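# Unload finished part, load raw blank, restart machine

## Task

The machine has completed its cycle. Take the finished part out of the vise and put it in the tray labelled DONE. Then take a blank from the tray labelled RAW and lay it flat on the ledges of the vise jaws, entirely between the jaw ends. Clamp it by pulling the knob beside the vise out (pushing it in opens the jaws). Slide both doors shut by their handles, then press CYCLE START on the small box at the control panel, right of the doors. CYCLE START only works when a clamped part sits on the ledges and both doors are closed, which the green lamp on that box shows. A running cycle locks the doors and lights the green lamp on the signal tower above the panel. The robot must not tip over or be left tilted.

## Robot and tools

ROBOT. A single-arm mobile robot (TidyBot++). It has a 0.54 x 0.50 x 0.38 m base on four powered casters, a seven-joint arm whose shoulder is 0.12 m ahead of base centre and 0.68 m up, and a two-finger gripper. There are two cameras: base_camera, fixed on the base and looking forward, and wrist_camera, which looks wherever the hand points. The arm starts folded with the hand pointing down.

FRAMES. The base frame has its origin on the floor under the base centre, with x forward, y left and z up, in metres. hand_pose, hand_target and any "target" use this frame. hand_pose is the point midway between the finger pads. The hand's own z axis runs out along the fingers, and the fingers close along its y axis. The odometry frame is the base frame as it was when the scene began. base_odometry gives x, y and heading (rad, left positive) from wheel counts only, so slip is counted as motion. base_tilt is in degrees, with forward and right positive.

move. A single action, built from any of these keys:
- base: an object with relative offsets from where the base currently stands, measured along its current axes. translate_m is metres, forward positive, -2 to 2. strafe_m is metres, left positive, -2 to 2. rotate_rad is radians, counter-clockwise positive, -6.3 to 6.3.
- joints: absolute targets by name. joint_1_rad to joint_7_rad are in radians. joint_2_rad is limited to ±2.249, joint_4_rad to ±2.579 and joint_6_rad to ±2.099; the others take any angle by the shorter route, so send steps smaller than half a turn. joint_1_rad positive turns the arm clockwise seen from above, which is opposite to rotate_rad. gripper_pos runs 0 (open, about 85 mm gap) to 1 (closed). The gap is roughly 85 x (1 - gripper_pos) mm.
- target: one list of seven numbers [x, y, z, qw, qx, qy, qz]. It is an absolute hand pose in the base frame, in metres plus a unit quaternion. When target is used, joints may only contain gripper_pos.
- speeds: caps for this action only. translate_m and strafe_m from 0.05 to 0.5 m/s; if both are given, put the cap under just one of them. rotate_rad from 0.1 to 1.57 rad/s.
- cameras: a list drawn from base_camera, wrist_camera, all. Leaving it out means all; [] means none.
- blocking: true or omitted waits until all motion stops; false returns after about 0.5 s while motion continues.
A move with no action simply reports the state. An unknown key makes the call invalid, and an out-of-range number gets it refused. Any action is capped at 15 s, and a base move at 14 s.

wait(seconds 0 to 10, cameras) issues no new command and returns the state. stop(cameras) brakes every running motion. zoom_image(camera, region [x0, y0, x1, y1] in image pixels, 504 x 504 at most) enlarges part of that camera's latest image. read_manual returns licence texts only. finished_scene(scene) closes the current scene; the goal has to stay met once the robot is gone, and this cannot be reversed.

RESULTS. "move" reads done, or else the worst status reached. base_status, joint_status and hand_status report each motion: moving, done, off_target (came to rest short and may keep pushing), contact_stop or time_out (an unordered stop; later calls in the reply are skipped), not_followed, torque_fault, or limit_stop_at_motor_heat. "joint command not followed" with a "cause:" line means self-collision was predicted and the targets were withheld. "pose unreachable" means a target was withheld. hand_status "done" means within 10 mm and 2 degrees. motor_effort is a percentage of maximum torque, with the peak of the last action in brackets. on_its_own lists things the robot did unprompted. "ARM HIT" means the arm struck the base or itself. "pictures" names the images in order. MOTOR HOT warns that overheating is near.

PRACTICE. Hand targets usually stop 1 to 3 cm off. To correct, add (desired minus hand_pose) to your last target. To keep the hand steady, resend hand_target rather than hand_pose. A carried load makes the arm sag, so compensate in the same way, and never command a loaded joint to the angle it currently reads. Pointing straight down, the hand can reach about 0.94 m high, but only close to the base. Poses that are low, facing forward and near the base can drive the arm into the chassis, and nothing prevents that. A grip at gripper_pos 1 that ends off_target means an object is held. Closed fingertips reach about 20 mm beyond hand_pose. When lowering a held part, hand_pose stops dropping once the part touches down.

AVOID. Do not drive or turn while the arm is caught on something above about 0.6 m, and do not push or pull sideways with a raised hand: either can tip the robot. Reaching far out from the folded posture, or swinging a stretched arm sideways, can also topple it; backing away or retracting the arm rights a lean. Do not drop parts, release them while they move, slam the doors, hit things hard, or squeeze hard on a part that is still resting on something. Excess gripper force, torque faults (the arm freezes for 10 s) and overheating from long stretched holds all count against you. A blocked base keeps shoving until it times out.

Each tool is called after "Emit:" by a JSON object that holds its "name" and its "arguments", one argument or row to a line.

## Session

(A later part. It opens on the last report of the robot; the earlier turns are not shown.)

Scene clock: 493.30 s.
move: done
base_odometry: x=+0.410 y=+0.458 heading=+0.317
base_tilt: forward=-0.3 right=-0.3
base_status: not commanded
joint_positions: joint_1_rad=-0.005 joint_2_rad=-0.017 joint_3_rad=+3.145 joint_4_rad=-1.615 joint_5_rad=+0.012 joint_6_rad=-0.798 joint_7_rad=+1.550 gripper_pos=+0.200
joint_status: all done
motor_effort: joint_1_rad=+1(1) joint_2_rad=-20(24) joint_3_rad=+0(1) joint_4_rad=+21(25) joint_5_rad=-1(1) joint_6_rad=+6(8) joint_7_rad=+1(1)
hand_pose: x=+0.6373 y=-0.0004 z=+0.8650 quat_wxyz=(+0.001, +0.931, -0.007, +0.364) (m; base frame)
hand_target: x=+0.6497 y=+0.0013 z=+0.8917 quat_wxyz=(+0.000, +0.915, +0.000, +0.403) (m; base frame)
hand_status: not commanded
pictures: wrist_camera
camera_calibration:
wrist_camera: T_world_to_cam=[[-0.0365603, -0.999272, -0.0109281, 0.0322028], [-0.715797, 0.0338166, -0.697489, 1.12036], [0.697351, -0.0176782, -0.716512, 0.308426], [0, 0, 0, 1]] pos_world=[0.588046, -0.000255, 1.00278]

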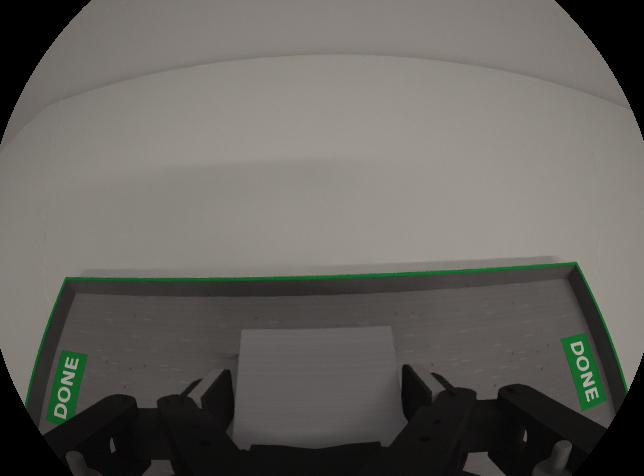

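Emit:
{"name": "move", "arguments": {
  "joints": {"joint_4_rad": -0.90, "joint_6_rad": -1.50, "gripper_pos": 0.0},
  "cameras": ["wrist_camera"]
}}

Emit:
{"name": "move", "arguments": {
  "base": {"strafe_m": -0.6, "translate_m": -0.08}
}}

Scene clock: 508.80 s.
move: done
base_odometry: x=+0.410 y=+0.458 heading=+0.317
base_tilt: forward=-0.3 right=-0.2
base_status: not commanded
joint_positions: joint_1_rad=-0.005 joint_2_rad=-0.020 joint_3_rad=+3.145 joint_4_rad=-0.920 joint_5_rad=+0.012 joint_6_rad=-1.442 joint_7_rad=+1.550 gripper_pos=+0.000
joint_status: all done
motor_effort: joint_1_rad=+1(1) joint_2_rad=-16(21) joint_3_rad=+0(1) joint_4_rad=+17(22) joint_5_rad=-1(1) joint_6_rad=+6(8) joint_7_rad=+1(1)
hand_pose: x=+0.5804 y=-0.0015 z=+1.0808 quat_wxyz=(+0.001, +0.921, -0.010, +0.389) (m; base frame)
hand_target: x=+0.5629 y=+0.0014 z=+1.0828 quat_wxyz=(+0.000, +0.926, +0.000, +0.377) (m; base frame)
hand_status: not commanded
pictures: wrist_camera
camera_calibration:
wrist_camera: T_world_to_cam=[[-0.042745, -0.998966, -0.0154864, 0.0399038], [-0.676429, 0.0403444, -0.735402, 1.24838], [0.735267, -0.0209593, -0.677454, 0.438544], [0, 0, 0, 1]] pos_world=[0.5237, -0.00131111, 1.21577]

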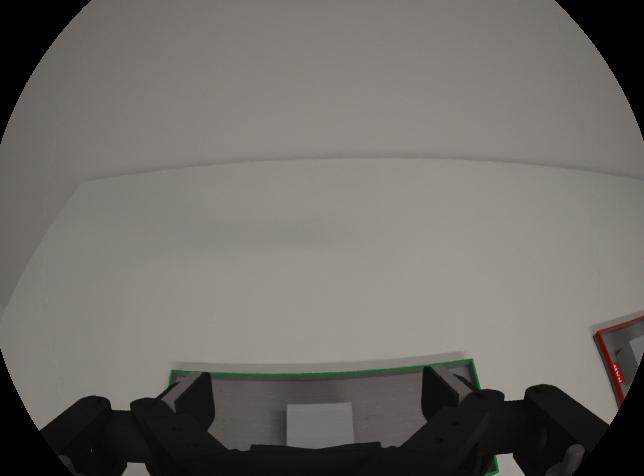

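Scene clock: 511.37 s.
move: done
base_odometry: x=+0.522 y=-0.137 heading=+0.318
base_tilt: forward=-0.4 right=-0.2
base_status: done
joint_positions: joint_1_rad=-0.004 joint_2_rad=-0.020 joint_3_rad=+3.145 joint_4_rad=-0.920 joint_5_rad=+0.012 joint_6_rad=-1.444 joint_7_rad=+1.550 gripper_pos=+0.000
joint_status: not commanded
motor_effort: joint_1_rad=+0(3) joint_2_rad=-16(18) joint_3_rad=+0(2) joint_4_rad=+17(18) joint_5_rad=-1(2) joint_6_rad=+6(7) joint_7_rad=+1(1)
hand_pose: x=+0.5798 y=-0.0019 z=+1.0805 quat_wxyz=(+0.001, +0.921, -0.011, +0.388) (m; base frame)
hand_target: x=+0.5629 y=+0.0014 z=+1.0828 quat_wxyz=(+0.000, +0.926, +0.000, +0.377) (m; base frame)
hand_status: not commanded
pictures: base_camera, wrist_camera
camera_calibration:
wrist_camera: T_world_to_cam=[[-0.0436494, -0.998928, -0.0154147, 0.0399252], [-0.67788, 0.0409478, -0.734031, 1.2471], [0.733876, -0.0215907, -0.678941, 0.441147], [0, 0, 0, 1]] pos_world=[0.523378, -0.0016588, 1.21554]

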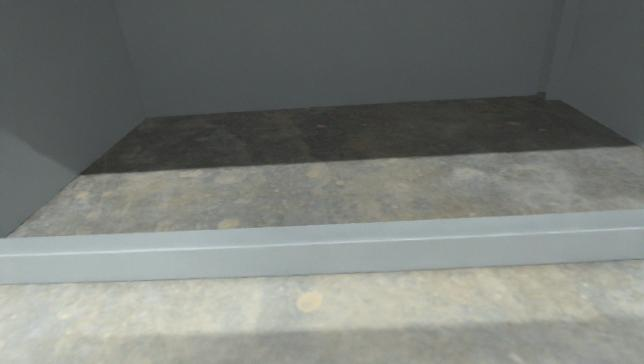

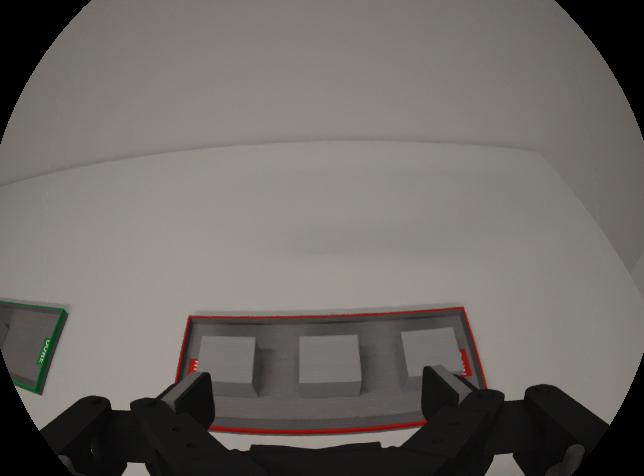

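Emit:
{"name": "zoom_image", "arguments": {
  "camera": "wrist_camera",
  "region": [170, 290, 500, 440]
}}

Scaled by 1.527.

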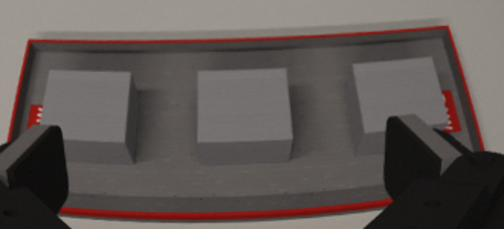

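Emit:
{"name": "zoom_image", "arguments": {
  "camera": "wrist_camera",
  "region": [280, 310, 380, 430]
}}

Scaled by 4.200.

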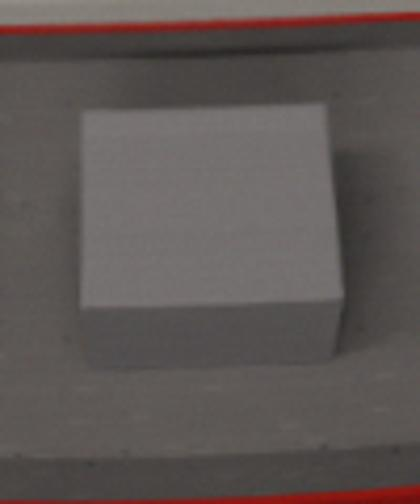

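Emit:
{"name": "move", "arguments": {
  "base": {"translate_m": 0.0765, "strafe_m": -0.0145},
  "joints": {"joint_2_rad": 0.030, "joint_4_rad": -1.370, "joint_6_rad": -1.005}
}}

Emit:
{"name": "zoom_image", "arguments": {
  "camera": "wrist_camera",
  "region": [200, 260, 440, 460]
}}

Scene clock: 562.90 s.
move: done
base_odometry: x=+0.599 y=-0.127 heading=+0.317
base_tilt: forward=-0.3 right=-0.2
base_status: done
joint_positions: joint_1_rad=-0.004 joint_2_rad=+0.009 joint_3_rad=+3.145 joint_4_rad=-1.364 joint_5_rad=+0.012 joint_6_rad=-1.072 joint_7_rad=+1.550 gripper_pos=+0.000
joint_status: all done
motor_effort: joint_1_rad=+1(1) joint_2_rad=-20(22) joint_3_rad=+0(1) joint_4_rad=+20(22) joint_5_rad=-1(1) joint_6_rad=+6(8) joint_7_rad=+1(1)
hand_pose: x=+0.6309 y=-0.0014 z=+0.9252 quat_wxyz=(+0.002, +0.940, -0.009, +0.341) (m; base frame)
hand_target: x=+0.6505 y=+0.0013 z=+0.9252 quat_wxyz=(+0.000, +0.933, +0.000, +0.360) (m; base frame)
hand_status: not commanded
pictures: base_camera, wrist_camera
camera_calibration:
wrist_camera: T_world_to_cam=[[-0.0410304, -0.999116, -0.00913635, 0.0327839], [-0.748988, 0.036808, -0.66156, 1.14552], [0.661312, -0.020301, -0.749837, 0.409546], [0, 0, 0, 1]] pos_world=[0.588492, -0.00109537, 1.06523]

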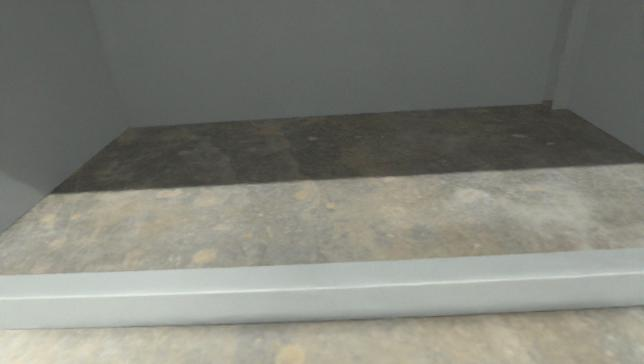

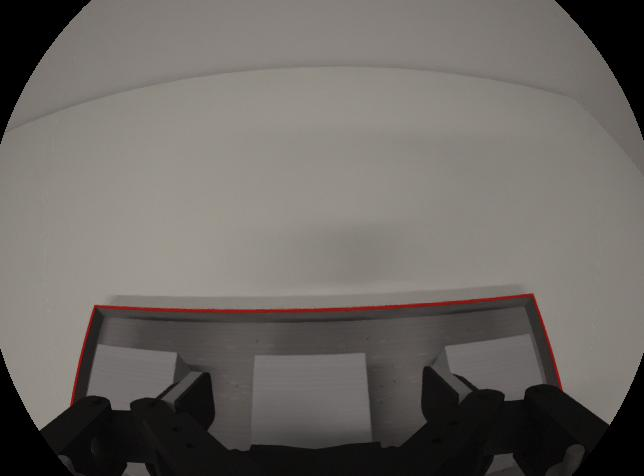

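Scaled by 2.100.

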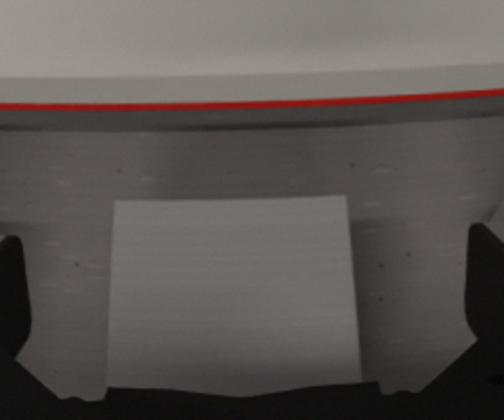

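Emit:
{"name": "move", "arguments": {
  "base": {"translate_m": 0.0087, "strafe_m": 0.0042},
  "joints": {"joint_2_rad": 0.025, "joint_4_rad": -1.598, "joint_6_rad": -0.784},
  "cameras": ["wrist_camera"]
}}

Scene clock: 582.37 s.
move: done
base_odometry: x=+0.606 y=-0.120 heading=+0.317
base_tilt: forward=-0.3 right=-0.2
base_status: done
joint_positions: joint_1_rad=-0.004 joint_2_rad=+0.015 joint_3_rad=+3.145 joint_4_rad=-1.594 joint_5_rad=+0.012 joint_6_rad=-0.850 joint_7_rad=+1.550 gripper_pos=+0.000
joint_status: all done
motor_effort: joint_1_rad=+1(2) joint_2_rad=-20(24) joint_3_rad=+0(2) joint_4_rad=+20(22) joint_5_rad=-1(1) joint_6_rad=+5(6) joint_7_rad=+0(1)
hand_pose: x=+0.6357 y=-0.0011 z=+0.8488 quat_wxyz=(+0.002, +0.942, -0.007, +0.335) (m; base frame)
hand_target: x=+0.6521 y=+0.0013 z=+0.8550 quat_wxyz=(+0.000, +0.933, +0.000, +0.359) (m; base frame)
hand_status: not commanded
pictures: wrist_camera
camera_calibration:
wrist_camera: T_world_to_cam=[[-0.039005, -0.999204, -0.00834917, 0.0305869], [-0.758227, 0.0350382, -0.651048, 1.09557], [0.650823, -0.0190636, -0.75899, 0.363606], [0, 0, 0, 1]] pos_world=[0.595241, -0.000892634, 0.989498]

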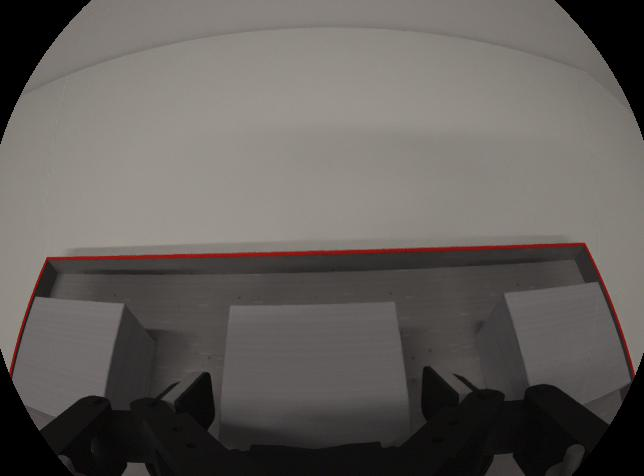

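Emit:
{"name": "move", "arguments": {
  "joints": {"gripper_pos": 0.4},
  "cameras": ["wrist_camera"]
}}

Scene clock: 586.93 s.
move: off_target
base_odometry: x=+0.606 y=-0.120 heading=+0.317
base_tilt: forward=-0.4 right=-0.3
base_status: not commanded
joint_positions: joint_1_rad=-0.004 joint_2_rad=+0.015 joint_3_rad=+3.145 joint_4_rad=-1.594 joint_5_rad=+0.012 joint_6_rad=-0.847 joint_7_rad=+1.550 gripper_pos=+0.285
joint_status: gripper_pos off_target (ended at +0.285, target +0.400)
motor_effort: joint_1_rad=+1(2) joint_2_rad=-19(21) joint_3_rad=+0(1) joint_4_rad=+19(21) joint_5_rad=+0(1) joint_6_rad=+6(6) joint_7_rad=+1(1)
hand_pose: x=+0.6363 y=-0.0011 z=+0.8496 quat_wxyz=(+0.002, +0.942, -0.007, +0.336) (m; base frame)
hand_target: x=+0.6521 y=+0.0013 z=+0.8550 quat_wxyz=(+0.000, +0.933, +0.000, +0.359) (m; base frame)
hand_status: not commanded
pictures: wrist_camera
camera_calibration:
wrist_camera: T_world_to_cam=[[-0.0389437, -0.999205, -0.00848077, 0.0306972], [-0.756092, 0.0350153, -0.653528, 1.09728], [0.653306, -0.0190385, -0.756855, 0.360383], [0, 0, 0, 1]] pos_world=[0.595402, -0.000887651, 0.990123]

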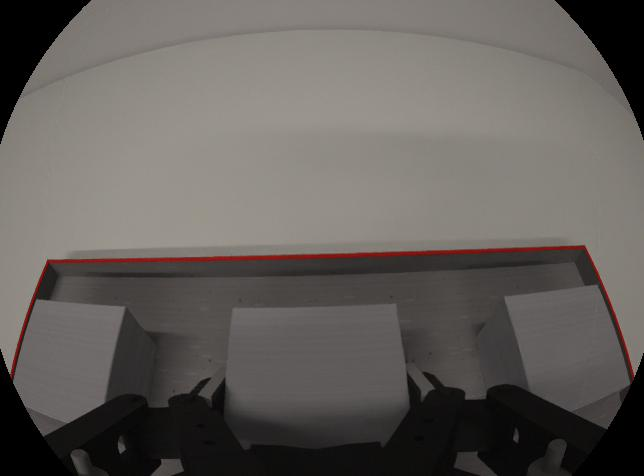

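Emit:
{"name": "move", "arguments": {
  "joints": {"joint_4_rad": -1.10, "joint_6_rad": -1.28},
  "cameras": ["wrist_camera"]
}}

Scene clock: 605.10 s.
move: off_target
base_odometry: x=+0.606 y=-0.120 heading=+0.317
base_tilt: forward=-0.3 right=-0.2
base_status: not commanded
joint_positions: joint_1_rad=-0.004 joint_2_rad=+0.038 joint_3_rad=+3.145 joint_4_rad=-1.143 joint_5_rad=+0.012 joint_6_rad=-1.241 joint_7_rad=+1.550 gripper_pos=+0.285
joint_status: joint_4_rad off_target (ended at -1.143, target -1.100); the others done
motor_effort: joint_1_rad=+1(1) joint_2_rad=-24(28) joint_3_rad=+0(1) joint_4_rad=+23(26) joint_5_rad=-1(1) joint_6_rad=+8(10) joint_7_rad=+1(1)
hand_pose: x=+0.6311 y=-0.0018 z=+0.9876 quat_wxyz=(+0.002, +0.936, -0.010, +0.352) (m; base frame)
hand_target: x=+0.6223 y=+0.0013 z=+1.0074 quat_wxyz=(+0.000, +0.933, +0.000, +0.360) (m; base frame)
hand_status: not commanded
pictures: wrist_camera
camera_calibration:
wrist_camera: T_world_to_cam=[[-0.0430339, -0.999017, -0.010599, 0.0356658], [-0.733063, 0.0387819, -0.679055, 1.19418], [0.678798, -0.0214527, -0.734011, 0.42959], [0, 0, 0, 1]] pos_world=[0.585337, -0.00146593, 1.12661]

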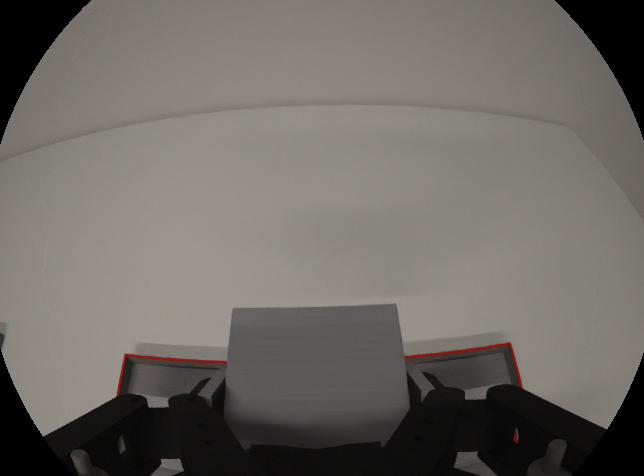

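Blank held. Now firm grip, raise further and zoom.

Emit:
{"name": "move", "arguments": {
  "joints": {"joint_2_rad": 0.015, "joint_4_rad": -0.80, "joint_6_rad": -1.60, "gripper_pos": 0.7},
  "cameras": ["wrist_camera"]
}}

Emit:
{"name": "zoom_image", "arguments": {
  "camera": "wrist_camera",
  "region": [200, 280, 430, 460]
}}

Emit:
{"name": "move", "arguments": {
  "base": {"translate_m": -0.9362, "strafe_m": -0.0433, "rotate_rad": -3.1416}
}}

Scene clock: 610.13 s.
move: off_target
base_odometry: x=+0.606 y=-0.120 heading=+0.317
base_tilt: forward=-0.3 right=-0.3
base_status: not commanded
joint_positions: joint_1_rad=-0.004 joint_2_rad=+0.037 joint_3_rad=+3.145 joint_4_rad=-0.839 joint_5_rad=+0.012 joint_6_rad=-1.560 joint_7_rad=+1.550 gripper_pos=+0.285
joint_status: gripper_pos off_target (ended at +0.285, target +0.700); the others done
motor_effort: joint_1_rad=+0(1) joint_2_rad=-21(26) joint_3_rad=+0(1) joint_4_rad=+20(25) joint_5_rad=-1(1) joint_6_rad=+8(9) joint_7_rad=+1(1)
hand_pose: x=+0.5779 y=-0.0020 z=+1.0667 quat_wxyz=(+0.002, +0.938, -0.011, +0.346) (m; base frame)
hand_target: x=+0.5609 y=+0.0014 z=+1.0854 quat_wxyz=(+0.000, +0.935, +0.000, +0.355) (m; base frame)
hand_status: not commanded
pictures: wrist_camera
camera_calibration:
wrist_camera: T_world_to_cam=[[-0.0463247, -0.998856, -0.0118607, 0.0372641], [-0.742354, 0.0423687, -0.668667, 1.20326], [0.668404, -0.022171, -0.743468, 0.539798], [0, 0, 0, 1]] pos_world=[0.534169, -0.00179119, 1.20634]

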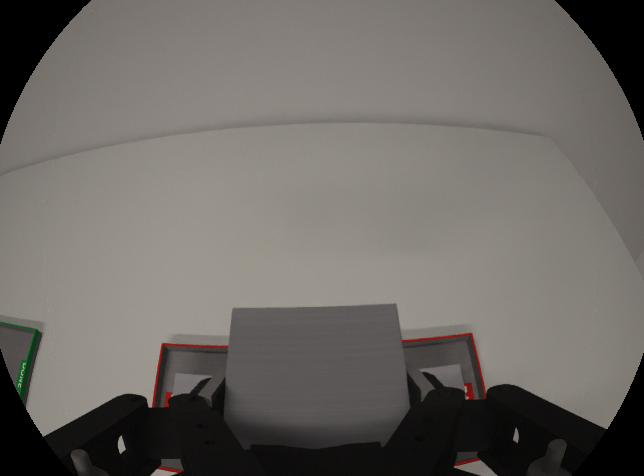

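Scaled by 2.191.

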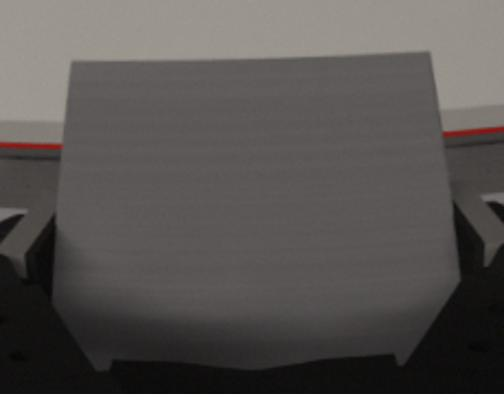

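Scene clock: 614.10 s.
move: done
base_odometry: x=-0.270 y=-0.454 heading=-2.825
base_tilt: forward=-0.3 right=-0.2
base_status: done
joint_positions: joint_1_rad=+0.001 joint_2_rad=+0.039 joint_3_rad=+3.144 joint_4_rad=-0.838 joint_5_rad=+0.012 joint_6_rad=-1.565 joint_7_rad=+1.550 gripper_pos=+0.285
joint_status: not commanded
motor_effort: joint_1_rad=+1(3) joint_2_rad=-21(27) joint_3_rad=+0(3) joint_4_rad=+20(22) joint_5_rad=-1(2) joint_6_rad=+8(9) joint_7_rad=+1(1)
hand_pose: x=+0.5777 y=-0.0041 z=+1.0651 quat_wxyz=(+0.003, +0.939, -0.014, +0.343) (m; base frame)
hand_target: x=+0.5609 y=+0.0014 z=+1.0854 quat_wxyz=(+0.000, +0.935, +0.000, +0.355) (m; base frame)
hand_status: not commanded
pictures: base_camera, wrist_camera
camera_calibration:
wrist_camera: T_world_to_cam=[[-0.0510185, -0.99863, -0.0116317, 0.0375941], [-0.746235, 0.0458593, -0.664101, 1.19951], [0.663725, -0.0252014, -0.747552, 0.545743], [0, 0, 0, 1]] pos_world=[0.534814, -0.00371271, 1.20501]

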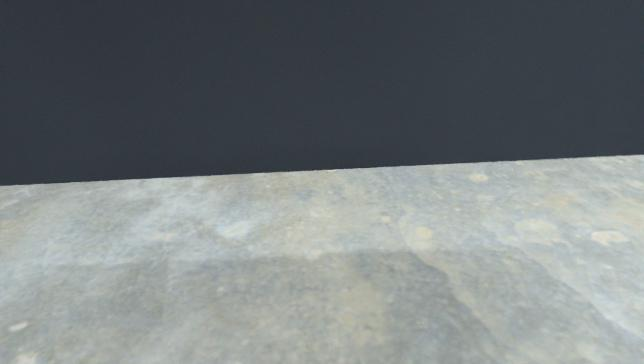

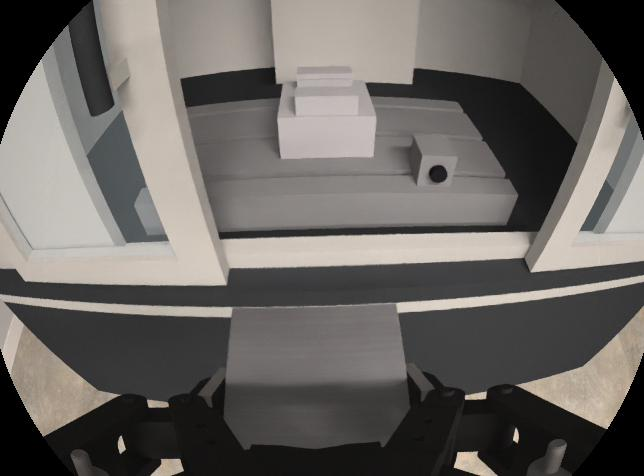

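Emit:
{"name": "zoom_image", "arguments": {
  "camera": "wrist_camera",
  "region": [260, 50, 480, 210]
}}

Emit:
{"name": "zoom_image", "arguments": {
  "camera": "wrist_camera",
  "region": [200, 280, 430, 460]
}}

Scaled by 2.291.

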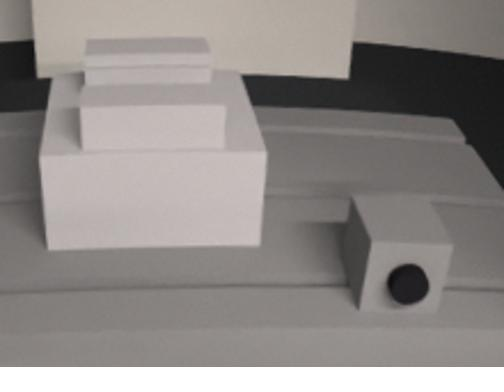

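Scaled by 2.191.

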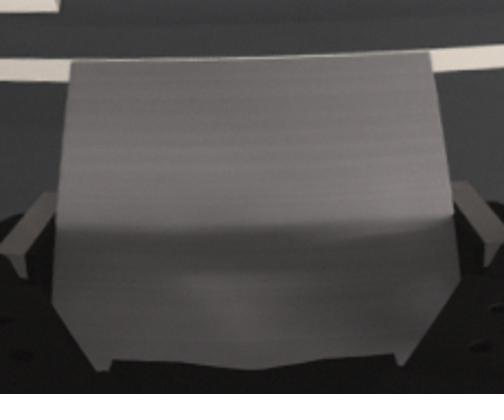

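Emit:
{"name": "move", "arguments": {
  "base": {"translate_m": 0.5044, "strafe_m": -0.0232, "rotate_rad": -0.0175}
}}

Emit:
{"name": "zoom_image", "arguments": {
  "camera": "wrist_camera",
  "region": [200, 240, 500, 460]
}}

Scene clock: 642.47 s.
move: done
base_odometry: x=-0.757 y=-0.589 heading=-2.842
base_tilt: forward=-0.4 right=-0.2
base_status: done
joint_positions: joint_1_rad=+0.001 joint_2_rad=+0.041 joint_3_rad=+3.144 joint_4_rad=-0.836 joint_5_rad=+0.012 joint_6_rad=-1.568 joint_7_rad=+1.550 gripper_pos=+0.285
joint_status: not commanded
motor_effort: joint_1_rad=+0(3) joint_2_rad=-22(26) joint_3_rad=+0(2) joint_4_rad=+20(21) joint_5_rad=-1(3) joint_6_rad=+8(9) joint_7_rad=+1(1)
hand_pose: x=+0.5777 y=-0.0041 z=+1.0642 quat_wxyz=(+0.003, +0.940, -0.014, +0.341) (m; base frame)
hand_target: x=+0.5609 y=+0.0014 z=+1.0854 quat_wxyz=(+0.000, +0.935, +0.000, +0.355) (m; base frame)
hand_status: not commanded
pictures: base_camera, wrist_camera
camera_calibration:
wrist_camera: T_world_to_cam=[[-0.0509408, -0.998636, -0.0114789, 0.0374456], [-0.748647, 0.0457911, -0.661385, 1.19742], [0.661008, -0.0250979, -0.749959, 0.549199], [0, 0, 0, 1]] pos_world=[0.535328, -0.00365304, 1.20426]

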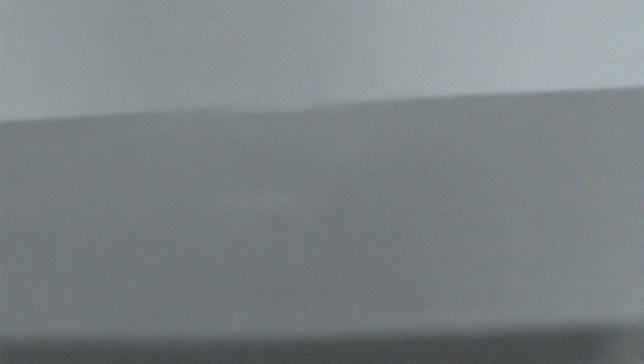

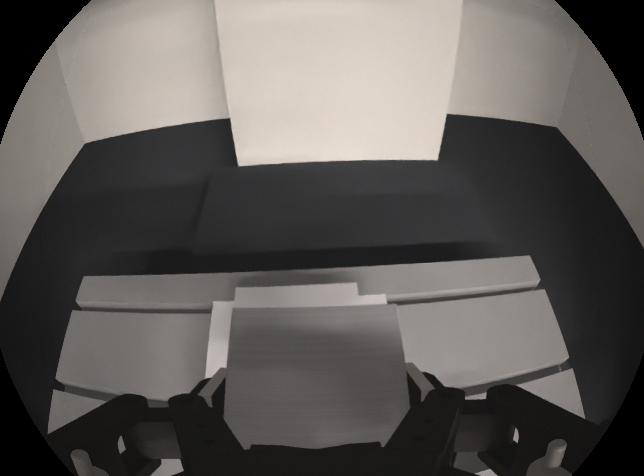

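Scaled by 1.680.

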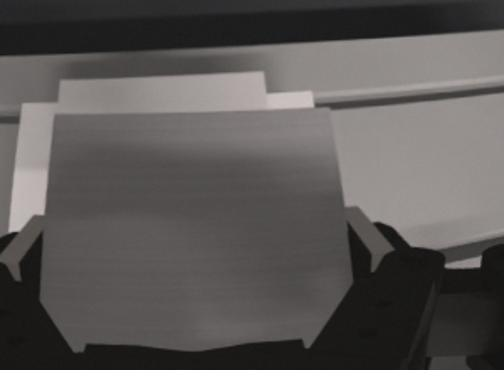

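Emit:
{"name": "move", "arguments": {
  "base": {"rotate_rad": 0.022, "strafe_m": 0.001},
  "joints": {"joint_2_rad": 0.055, "joint_4_rad": -1.037, "joint_6_rad": -1.246}
}}

Emit:
{"name": "zoom_image", "arguments": {
  "camera": "wrist_camera",
  "region": [180, 250, 460, 420]
}}

Scene clock: 705.53 s.
move: done
base_odometry: x=-0.757 y=-0.590 heading=-2.821
base_tilt: forward=-0.3 right=-0.2
base_status: done
joint_positions: joint_1_rad=-0.001 joint_2_rad=+0.063 joint_3_rad=+3.144 joint_4_rad=-1.056 joint_5_rad=+0.012 joint_6_rad=-1.331 joint_7_rad=+1.550 gripper_pos=+0.285
joint_status: all done
motor_effort: joint_1_rad=+1(3) joint_2_rad=-25(27) joint_3_rad=+0(3) joint_4_rad=+23(24) joint_5_rad=-1(3) joint_6_rad=+8(9) joint_7_rad=+1(1)
hand_pose: x=+0.6270 y=-0.0030 z=+0.9991 quat_wxyz=(+0.003, +0.941, -0.011, +0.339) (m; base frame)
hand_target: x=+0.6452 y=+0.0013 z=+1.0307 quat_wxyz=(+0.000, +0.920, +0.000, +0.391) (m; base frame)
hand_status: not commanded
pictures: base_camera, wrist_camera
camera_calibration:
wrist_camera: T_world_to_cam=[[-0.0463773, -0.998876, -0.00977073, 0.0357219], [-0.751735, 0.0413407, -0.658168, 1.18987], [0.657832, -0.023179, -0.752808, 0.472677], [0, 0, 0, 1]] pos_world=[0.585184, -0.00255217, 1.13932]

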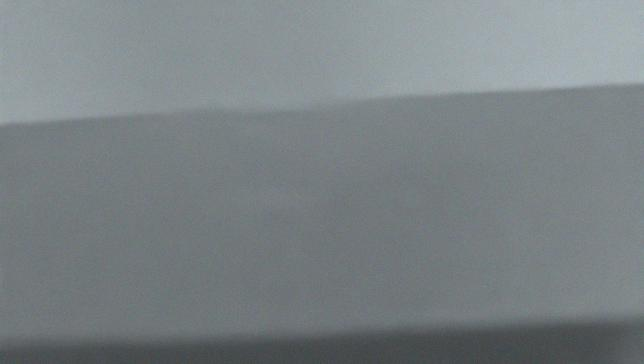

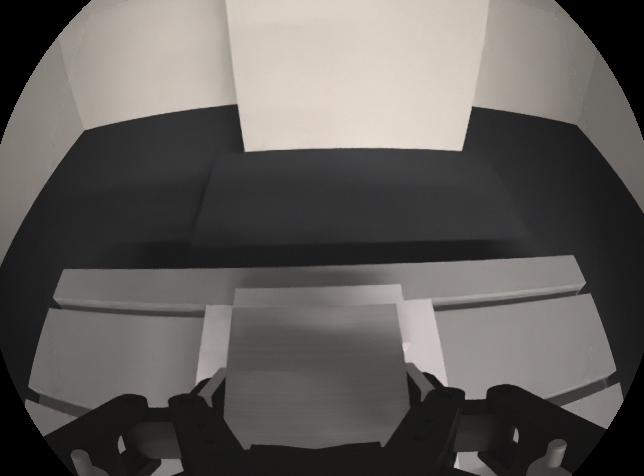

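Scaled by 1.800.

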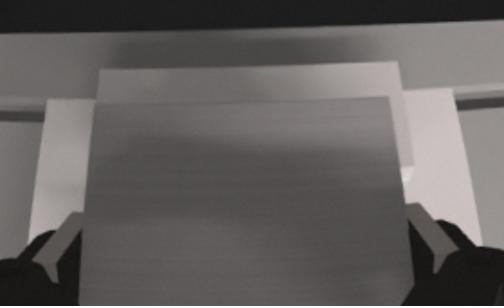

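Emit:
{"name": "move", "arguments": {
  "base": {"translate_m": 0.0022, "strafe_m": -0.002},
  "joints": {"joint_2_rad": 0.028, "joint_4_rad": -1.122, "joint_6_rad": -1.170}
}}

Emit:
{"name": "zoom_image", "arguments": {
  "camera": "wrist_camera",
  "region": [180, 250, 460, 420]
}}

Scene clock: 720.60 s.
move: done
base_odometry: x=-0.759 y=-0.589 heading=-2.821
base_tilt: forward=-0.3 right=-0.2
base_status: done
joint_positions: joint_1_rad=+0.000 joint_2_rad=+0.058 joint_3_rad=+3.144 joint_4_rad=-1.132 joint_5_rad=+0.012 joint_6_rad=-1.252 joint_7_rad=+1.550 gripper_pos=+0.285
joint_status: all done
motor_effort: joint_1_rad=+1(3) joint_2_rad=-24(26) joint_3_rad=+0(3) joint_4_rad=+22(24) joint_5_rad=-1(2) joint_6_rad=+8(9) joint_7_rad=+0(1)
hand_pose: x=+0.6360 y=-0.0030 z=+0.9805 quat_wxyz=(+0.003, +0.939, -0.011, +0.343) (m; base frame)
hand_target: x=+0.6457 y=+0.0013 z=+1.0188 quat_wxyz=(+0.000, +0.917, +0.000, +0.399) (m; base frame)
hand_status: not commanded
pictures: base_camera, wrist_camera
camera_calibration:
wrist_camera: T_world_to_cam=[[-0.0456729, -0.998909, -0.00977749, 0.0354647], [-0.746345, 0.0406274, -0.664319, 1.187], [0.663991, -0.023044, -0.747386, 0.443556], [0, 0, 0, 1]] pos_world=[0.593012, -0.00257737, 1.1204]

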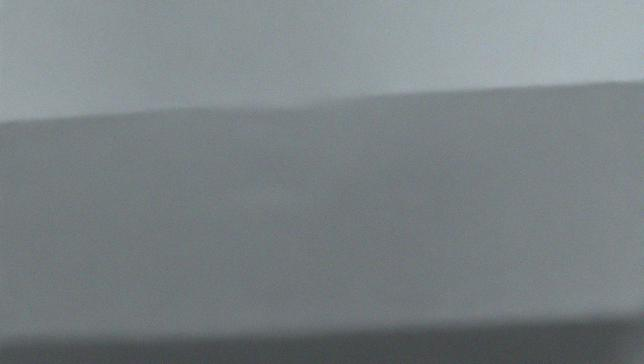

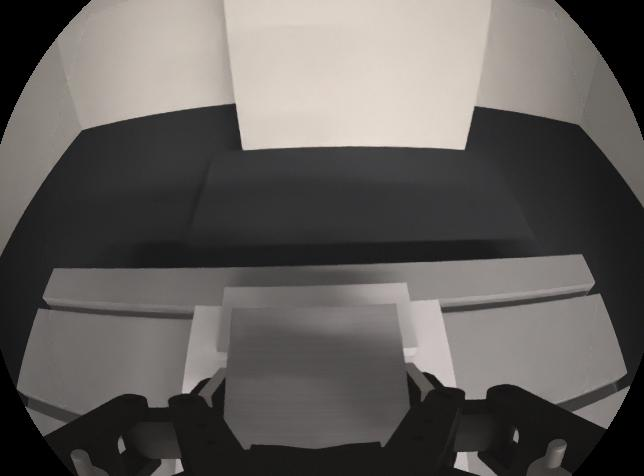

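Scaled by 1.800.

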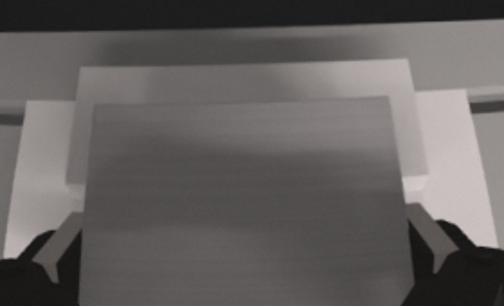

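Emit:
{"name": "move", "arguments": {
  "joints": {"joint_2_rad": 0.020, "joint_4_rad": -1.143, "joint_6_rad": -1.155},
  "cameras": ["wrist_camera"]
}}

Emit:
{"name": "zoom_image", "arguments": {
  "camera": "wrist_camera",
  "region": [180, 250, 460, 420]
}}

Scene clock: 731.80 s.
move: done
base_odometry: x=-0.759 y=-0.589 heading=-2.821
base_tilt: forward=-0.3 right=-0.2
base_status: not commanded
joint_positions: joint_1_rad=+0.000 joint_2_rad=+0.050 joint_3_rad=+3.144 joint_4_rad=-1.151 joint_5_rad=+0.012 joint_6_rad=-1.230 joint_7_rad=+1.550 gripper_pos=+0.285
joint_status: all done
motor_effort: joint_1_rad=+0(1) joint_2_rad=-23(24) joint_3_rad=+0(1) joint_4_rad=+21(23) joint_5_rad=-1(2) joint_6_rad=+7(8) joint_7_rad=+0(1)
hand_pose: x=+0.6362 y=-0.0030 z=+0.9800 quat_wxyz=(+0.003, +0.937, -0.011, +0.348) (m; base frame)
hand_target: x=+0.6444 y=+0.0013 z=+1.0156 quat_wxyz=(+0.000, +0.916, +0.000, +0.400) (m; base frame)
hand_status: not commanded
pictures: wrist_camera
camera_calibration:
wrist_camera: T_world_to_cam=[[-0.0453206, -0.99892, -0.0102124, 0.035691], [-0.738575, 0.0403888, -0.672961, 1.19037], [0.672647, -0.0229563, -0.739608, 0.4299], [0, 0, 0, 1]] pos_world=[0.591627, -0.0025564, 1.1194]

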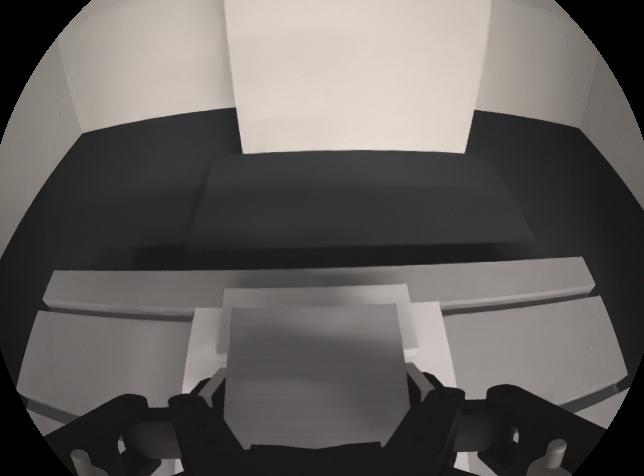

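Scaled by 1.800.

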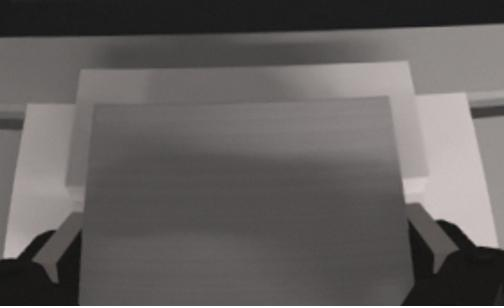

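Emit:
{"name": "move", "arguments": {
  "base": {"translate_m": -0.002},
  "cameras": ["wrist_camera"]
}}

Emit:
{"name": "move", "arguments": {
  "joints": {"joint_4_rad": -1.153},
  "cameras": ["wrist_camera"]
}}

Emit:
{"name": "zoom_image", "arguments": {
  "camera": "wrist_camera",
  "region": [180, 250, 460, 420]
}}

Scene clock: 763.07 s.
move: done
base_odometry: x=-0.757 y=-0.588 heading=-2.822
base_tilt: forward=-0.3 right=-0.2
base_status: done
joint_positions: joint_1_rad=+0.000 joint_2_rad=+0.048 joint_3_rad=+3.144 joint_4_rad=-1.153 joint_5_rad=+0.012 joint_6_rad=-1.227 joint_7_rad=+1.550 gripper_pos=+0.285
joint_status: not commanded
motor_effort: joint_1_rad=+1(2) joint_2_rad=-23(28) joint_3_rad=+0(1) joint_4_rad=+22(23) joint_5_rad=-1(2) joint_6_rad=+7(9) joint_7_rad=+1(1)
hand_pose: x=+0.6361 y=-0.0030 z=+0.9799 quat_wxyz=(+0.003, +0.937, -0.011, +0.349) (m; base frame)
hand_target: x=+0.6444 y=+0.0013 z=+1.0156 quat_wxyz=(+0.000, +0.916, +0.000, +0.400) (m; base frame)
hand_status: not commanded
pictures: wrist_camera
camera_calibration:
wrist_camera: T_world_to_cam=[[-0.0452878, -0.998921, -0.0102518, 0.0357039], [-0.737874, 0.0403672, -0.67373, 1.19054], [0.673417, -0.0229472, -0.738907, 0.428763], [0, 0, 0, 1]] pos_world=[0.59135, -0.00255448, 1.11928]

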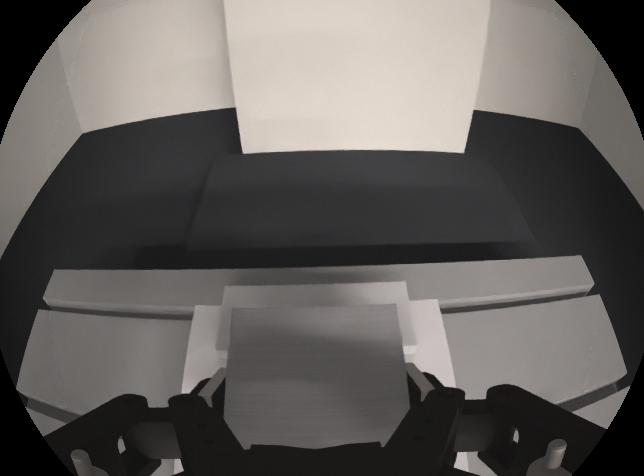

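Scene clock: 763.57 s.
move: done
base_odometry: x=-0.757 y=-0.588 heading=-2.822
base_tilt: forward=-0.4 right=-0.2
base_status: not commanded
joint_positions: joint_1_rad=+0.000 joint_2_rad=+0.047 joint_3_rad=+3.144 joint_4_rad=-1.157 joint_5_rad=+0.012 joint_6_rad=-1.223 joint_7_rad=+1.550 gripper_pos=+0.285
joint_status: all done
motor_effort: joint_1_rad=+1(1) joint_2_rad=-22(23) joint_3_rad=+0(1) joint_4_rad=+21(22) joint_5_rad=-1(1) joint_6_rad=+7(8) joint_7_rad=+1(1)
hand_pose: x=+0.6360 y=-0.0030 z=+0.9797 quat_wxyz=(+0.003, +0.937, -0.011, +0.350) (m; base frame)
hand_target: x=+0.6435 y=+0.0013 z=+1.0104 quat_wxyz=(+0.000, +0.918, +0.000, +0.396) (m; base frame)
hand_status: not commanded
pictures: wrist_camera
camera_calibration:
wrist_camera: T_world_to_cam=[[-0.0452206, -0.998924, -0.0103291, 0.0357364], [-0.736469, 0.0403218, -0.675269, 1.191], [0.674958, -0.022929, -0.737499, 0.42631], [0, 0, 0, 1]] pos_world=[0.591006, -0.00255034, 1.11902]

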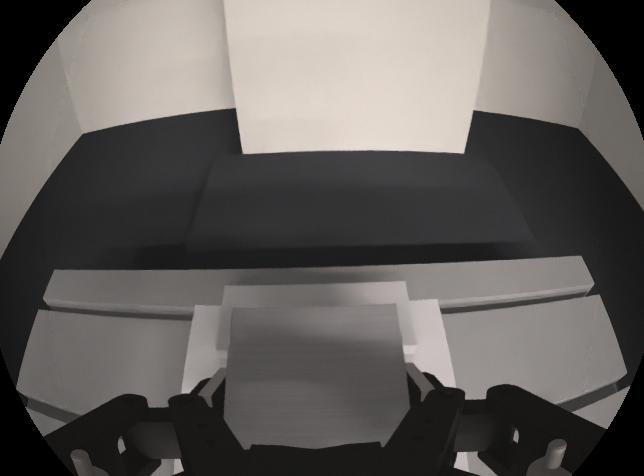

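Scaled by 1.800.

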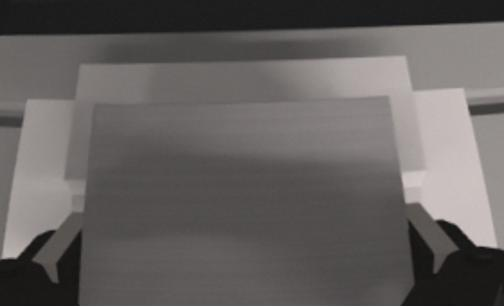

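Emit:
{"name": "move", "arguments": {
  "base": {"translate_m": -0.002},
  "cameras": []
}}

Emit:
{"name": "move", "arguments": {
  "joints": {"joint_4_rad": -1.160},
  "cameras": ["wrist_camera"]
}}

Emit:
{"name": "zoom_image", "arguments": {
  "camera": "wrist_camera",
  "region": [180, 250, 460, 420]
}}

Scene clock: 790.20 s.
move: done
base_odometry: x=-0.755 y=-0.587 heading=-2.822
base_tilt: forward=-0.3 right=-0.2
base_status: done
joint_positions: joint_1_rad=+0.000 joint_2_rad=+0.046 joint_3_rad=+3.144 joint_4_rad=-1.171 joint_5_rad=+0.012 joint_6_rad=-1.222 joint_7_rad=+1.550 gripper_pos=+0.285
joint_status: not commanded
motor_effort: joint_1_rad=+1(2) joint_2_rad=-25(27) joint_3_rad=+0(1) joint_4_rad=+23(24) joint_5_rad=-1(1) joint_6_rad=+8(9) joint_7_rad=+1(1)
hand_pose: x=+0.6345 y=-0.0030 z=+0.9734 quat_wxyz=(+0.003, +0.939, -0.011, +0.344) (m; base frame)
hand_target: x=+0.6435 y=+0.0013 z=+1.0104 quat_wxyz=(+0.000, +0.918, +0.000, +0.396) (m; base frame)
hand_status: not commanded
pictures: none
No camera images: "cameras" was empty.

Scene clock: 790.67 s.
move: done
base_odometry: x=-0.755 y=-0.587 heading=-2.822
base_tilt: forward=-0.3 right=-0.3
base_status: not commanded
joint_positions: joint_1_rad=+0.000 joint_2_rad=+0.046 joint_3_rad=+3.144 joint_4_rad=-1.176 joint_5_rad=+0.012 joint_6_rad=-1.221 joint_7_rad=+1.550 gripper_pos=+0.285
joint_status: all done
motor_effort: joint_1_rad=+0(1) joint_2_rad=-24(25) joint_3_rad=+0(1) joint_4_rad=+23(24) joint_5_rad=-1(1) joint_6_rad=+8(8) joint_7_rad=+1(1)
hand_pose: x=+0.6340 y=-0.0030 z=+0.9712 quat_wxyz=(+0.003, +0.940, -0.011, +0.342) (m; base frame)
hand_target: x=+0.6428 y=+0.0013 z=+1.0068 quat_wxyz=(+0.000, +0.920, +0.000, +0.392) (m; base frame)
hand_status: not commanded
pictures: wrist_camera
camera_calibration:
wrist_camera: T_world_to_cam=[[-0.0453624, -0.998924, -0.00962602, 0.0349711], [-0.747225, 0.0403247, -0.663347, 1.17902], [0.663021, -0.0228982, -0.74825, 0.439365], [0, 0, 0, 1]] pos_world=[0.591274, -0.00254965, 1.11119]

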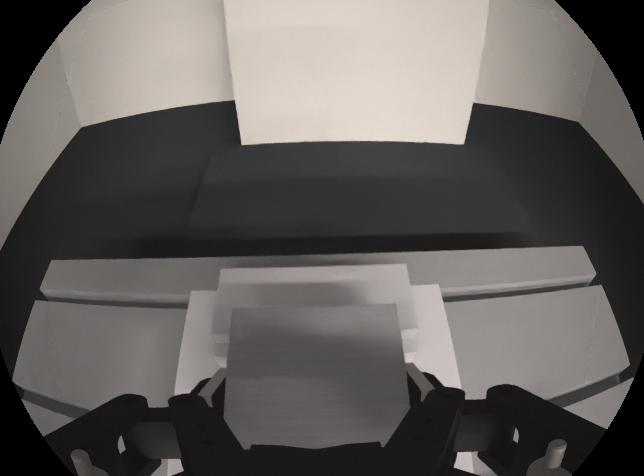

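Scaled by 1.800.

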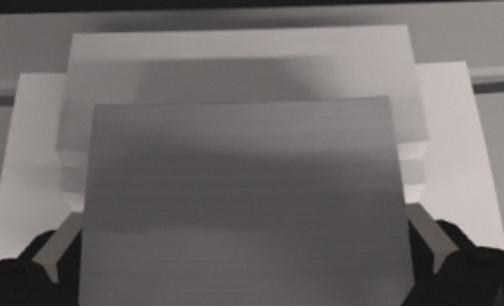

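Emit:
{"name": "move", "arguments": {
  "joints": {"joint_4_rad": -1.168},
  "cameras": []
}}

Emit:
{"name": "move", "arguments": {
  "joints": {"joint_4_rad": -1.176},
  "cameras": ["wrist_camera"]
}}

Emit:
{"name": "zoom_image", "arguments": {
  "camera": "wrist_camera",
  "region": [180, 250, 460, 420]
}}

Scene clock: 793.47 s.
move: done
base_odometry: x=-0.755 y=-0.587 heading=-2.822
base_tilt: forward=-0.3 right=-0.2
base_status: not commanded
joint_positions: joint_1_rad=+0.000 joint_2_rad=+0.046 joint_3_rad=+3.144 joint_4_rad=-1.176 joint_5_rad=+0.012 joint_6_rad=-1.221 joint_7_rad=+1.550 gripper_pos=+0.285
joint_status: all done
motor_effort: joint_1_rad=+1(1) joint_2_rad=-23(24) joint_3_rad=+0(1) joint_4_rad=+22(23) joint_5_rad=-1(1) joint_6_rad=+7(8) joint_7_rad=+1(1)
hand_pose: x=+0.6340 y=-0.0030 z=+0.9712 quat_wxyz=(+0.003, +0.940, -0.011, +0.342) (m; base frame)
hand_target: x=+0.6420 y=+0.0013 z=+1.0027 quat_wxyz=(+0.000, +0.921, +0.000, +0.389) (m; base frame)
hand_status: not commanded
pictures: none
No camera images: "cameras" was empty.

Scene clock: 793.93 s.
move: done
base_odometry: x=-0.755 y=-0.587 heading=-2.822
base_tilt: forward=-0.3 right=-0.2
base_status: not commanded
joint_positions: joint_1_rad=+0.000 joint_2_rad=+0.045 joint_3_rad=+3.144 joint_4_rad=-1.178 joint_5_rad=+0.012 joint_6_rad=-1.219 joint_7_rad=+1.550 gripper_pos=+0.285
joint_status: all done
motor_effort: joint_1_rad=+1(1) joint_2_rad=-22(23) joint_3_rad=+0(1) joint_4_rad=+21(22) joint_5_rad=-1(1) joint_6_rad=+6(7) joint_7_rad=+1(1)
hand_pose: x=+0.6340 y=-0.0030 z=+0.9711 quat_wxyz=(+0.003, +0.939, -0.011, +0.343) (m; base frame)
hand_target: x=+0.6412 y=+0.0013 z=+0.9986 quat_wxyz=(+0.000, +0.923, +0.000, +0.385) (m; base frame)
hand_status: not commanded
pictures: wrist_camera
camera_calibration:
wrist_camera: T_world_to_cam=[[-0.0453245, -0.998926, -0.00967125, 0.03499], [-0.746429, 0.0402989, -0.664244, 1.17929], [0.66392, -0.0228876, -0.747453, 0.437978], [0, 0, 0, 1]] pos_world=[0.591056, -0.00254724, 1.11104]

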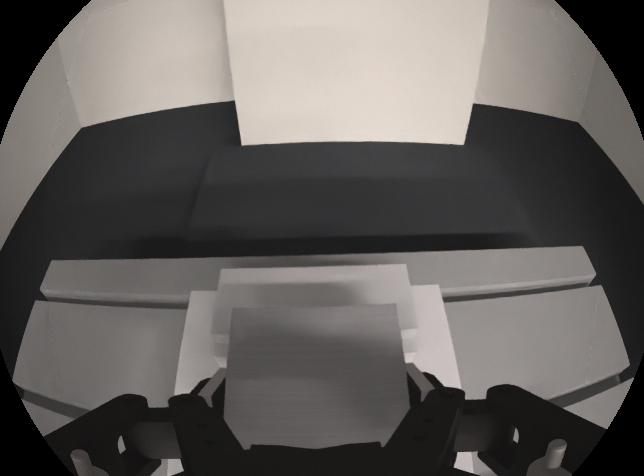

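Scaled by 1.800.

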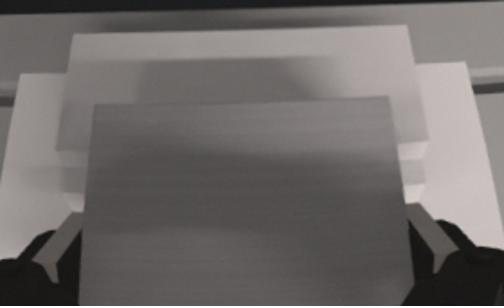

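Emit:
{"name": "move", "arguments": {
  "joints": {"gripper_pos": 0.2},
  "cameras": ["wrist_camera"]
}}

Emit:
{"name": "zoom_image", "arguments": {
  "camera": "wrist_camera",
  "region": [180, 250, 460, 420]
}}

Scene clock: 807.80 s.
move: done
base_odometry: x=-0.755 y=-0.587 heading=-2.822
base_tilt: forward=-0.3 right=-0.2
base_status: not commanded
joint_positions: joint_1_rad=+0.000 joint_2_rad=+0.036 joint_3_rad=+3.144 joint_4_rad=-1.179 joint_5_rad=+0.012 joint_6_rad=-1.216 joint_7_rad=+1.550 gripper_pos=+0.200
joint_status: all done
motor_effort: joint_1_rad=+0(1) joint_2_rad=-20(28) joint_3_rad=+0(1) joint_4_rad=+20(22) joint_5_rad=-1(1) joint_6_rad=+6(7) joint_7_rad=+1(1)
hand_pose: x=+0.6319 y=-0.0030 z=+0.9761 quat_wxyz=(+0.003, +0.937, -0.011, +0.348) (m; base frame)
hand_target: x=+0.6412 y=+0.0013 z=+0.9986 quat_wxyz=(+0.000, +0.923, +0.000, +0.385) (m; base frame)
hand_status: not commanded
pictures: wrist_camera
camera_calibration:
wrist_camera: T_world_to_cam=[[-0.0451788, -0.998927, -0.010176, 0.0353441], [-0.738797, 0.0402669, -0.672723, 1.18445], [0.672411, -0.0228748, -0.739824, 0.43027], [0, 0, 0, 1]] pos_world=[0.587349, -0.00254566, 1.11549]

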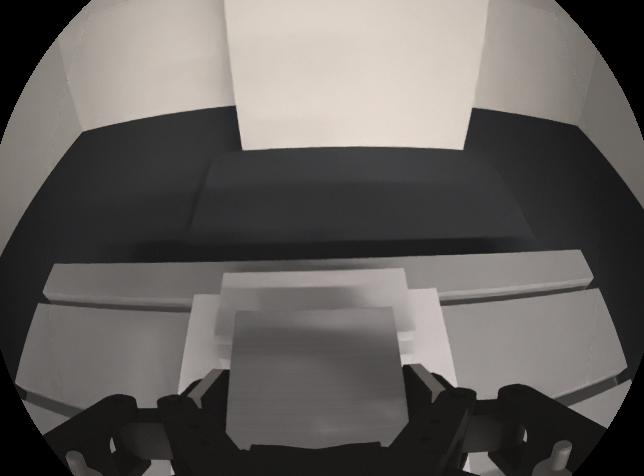

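Scaled by 1.800.

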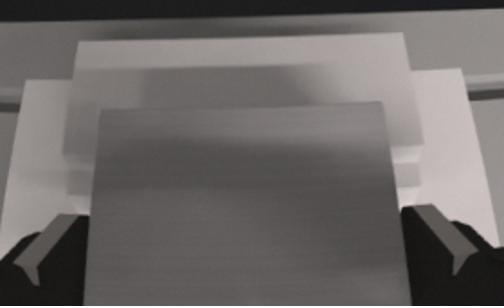

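Emit:
{"name": "move", "arguments": {
  "joints": {"joint_4_rad": -0.90, "joint_6_rad": -1.50, "gripper_pos": 0.0},
  "cameras": ["wrist_camera"]
}}

Emit:
{"name": "zoom_image", "arguments": {
  "camera": "wrist_camera",
  "region": [180, 290, 460, 460]
}}

Scene clock: 813.63 s.
move: done
base_odometry: x=-0.755 y=-0.587 heading=-2.822
base_tilt: forward=-0.3 right=-0.2
base_status: not commanded
joint_positions: joint_1_rad=+0.000 joint_2_rad=+0.031 joint_3_rad=+3.144 joint_4_rad=-0.919 joint_5_rad=+0.012 joint_6_rad=-1.440 joint_7_rad=+1.550 gripper_pos=+0.000
joint_status: all done
motor_effort: joint_1_rad=+0(1) joint_2_rad=-18(22) joint_3_rad=+0(1) joint_4_rad=+18(22) joint_5_rad=-1(1) joint_6_rad=+6(7) joint_7_rad=+1(1)
hand_pose: x=+0.6005 y=-0.0031 z=+1.0576 quat_wxyz=(+0.002, +0.930, -0.012, +0.367) (m; base frame)
hand_target: x=+0.5832 y=+0.0013 z=+1.0592 quat_wxyz=(+0.000, +0.936, +0.000, +0.353) (m; base frame)
hand_status: not commanded
pictures: wrist_camera
camera_calibration:
wrist_camera: T_world_to_cam=[[-0.0469793, -0.998809, -0.0131626, 0.0388664], [-0.711141, 0.0426966, -0.701751, 1.23021], [0.701478, -0.0236073, -0.7123, 0.465171], [0, 0, 0, 1]] pos_world=[0.550369, -0.00272405, 1.19515]

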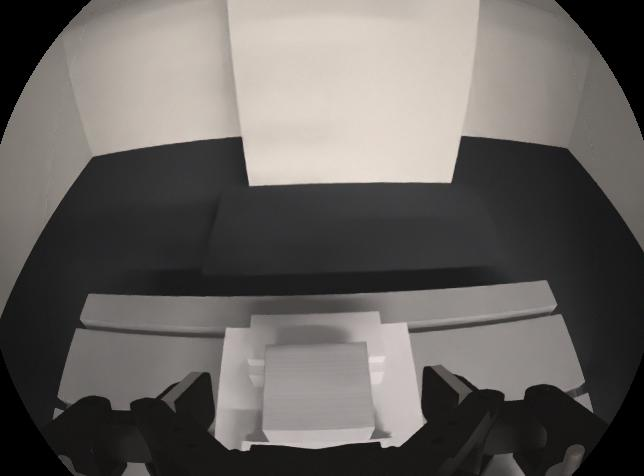

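Scaled by 1.800.

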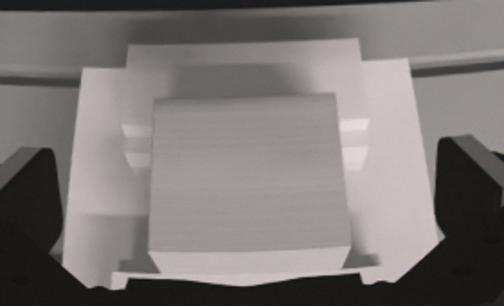

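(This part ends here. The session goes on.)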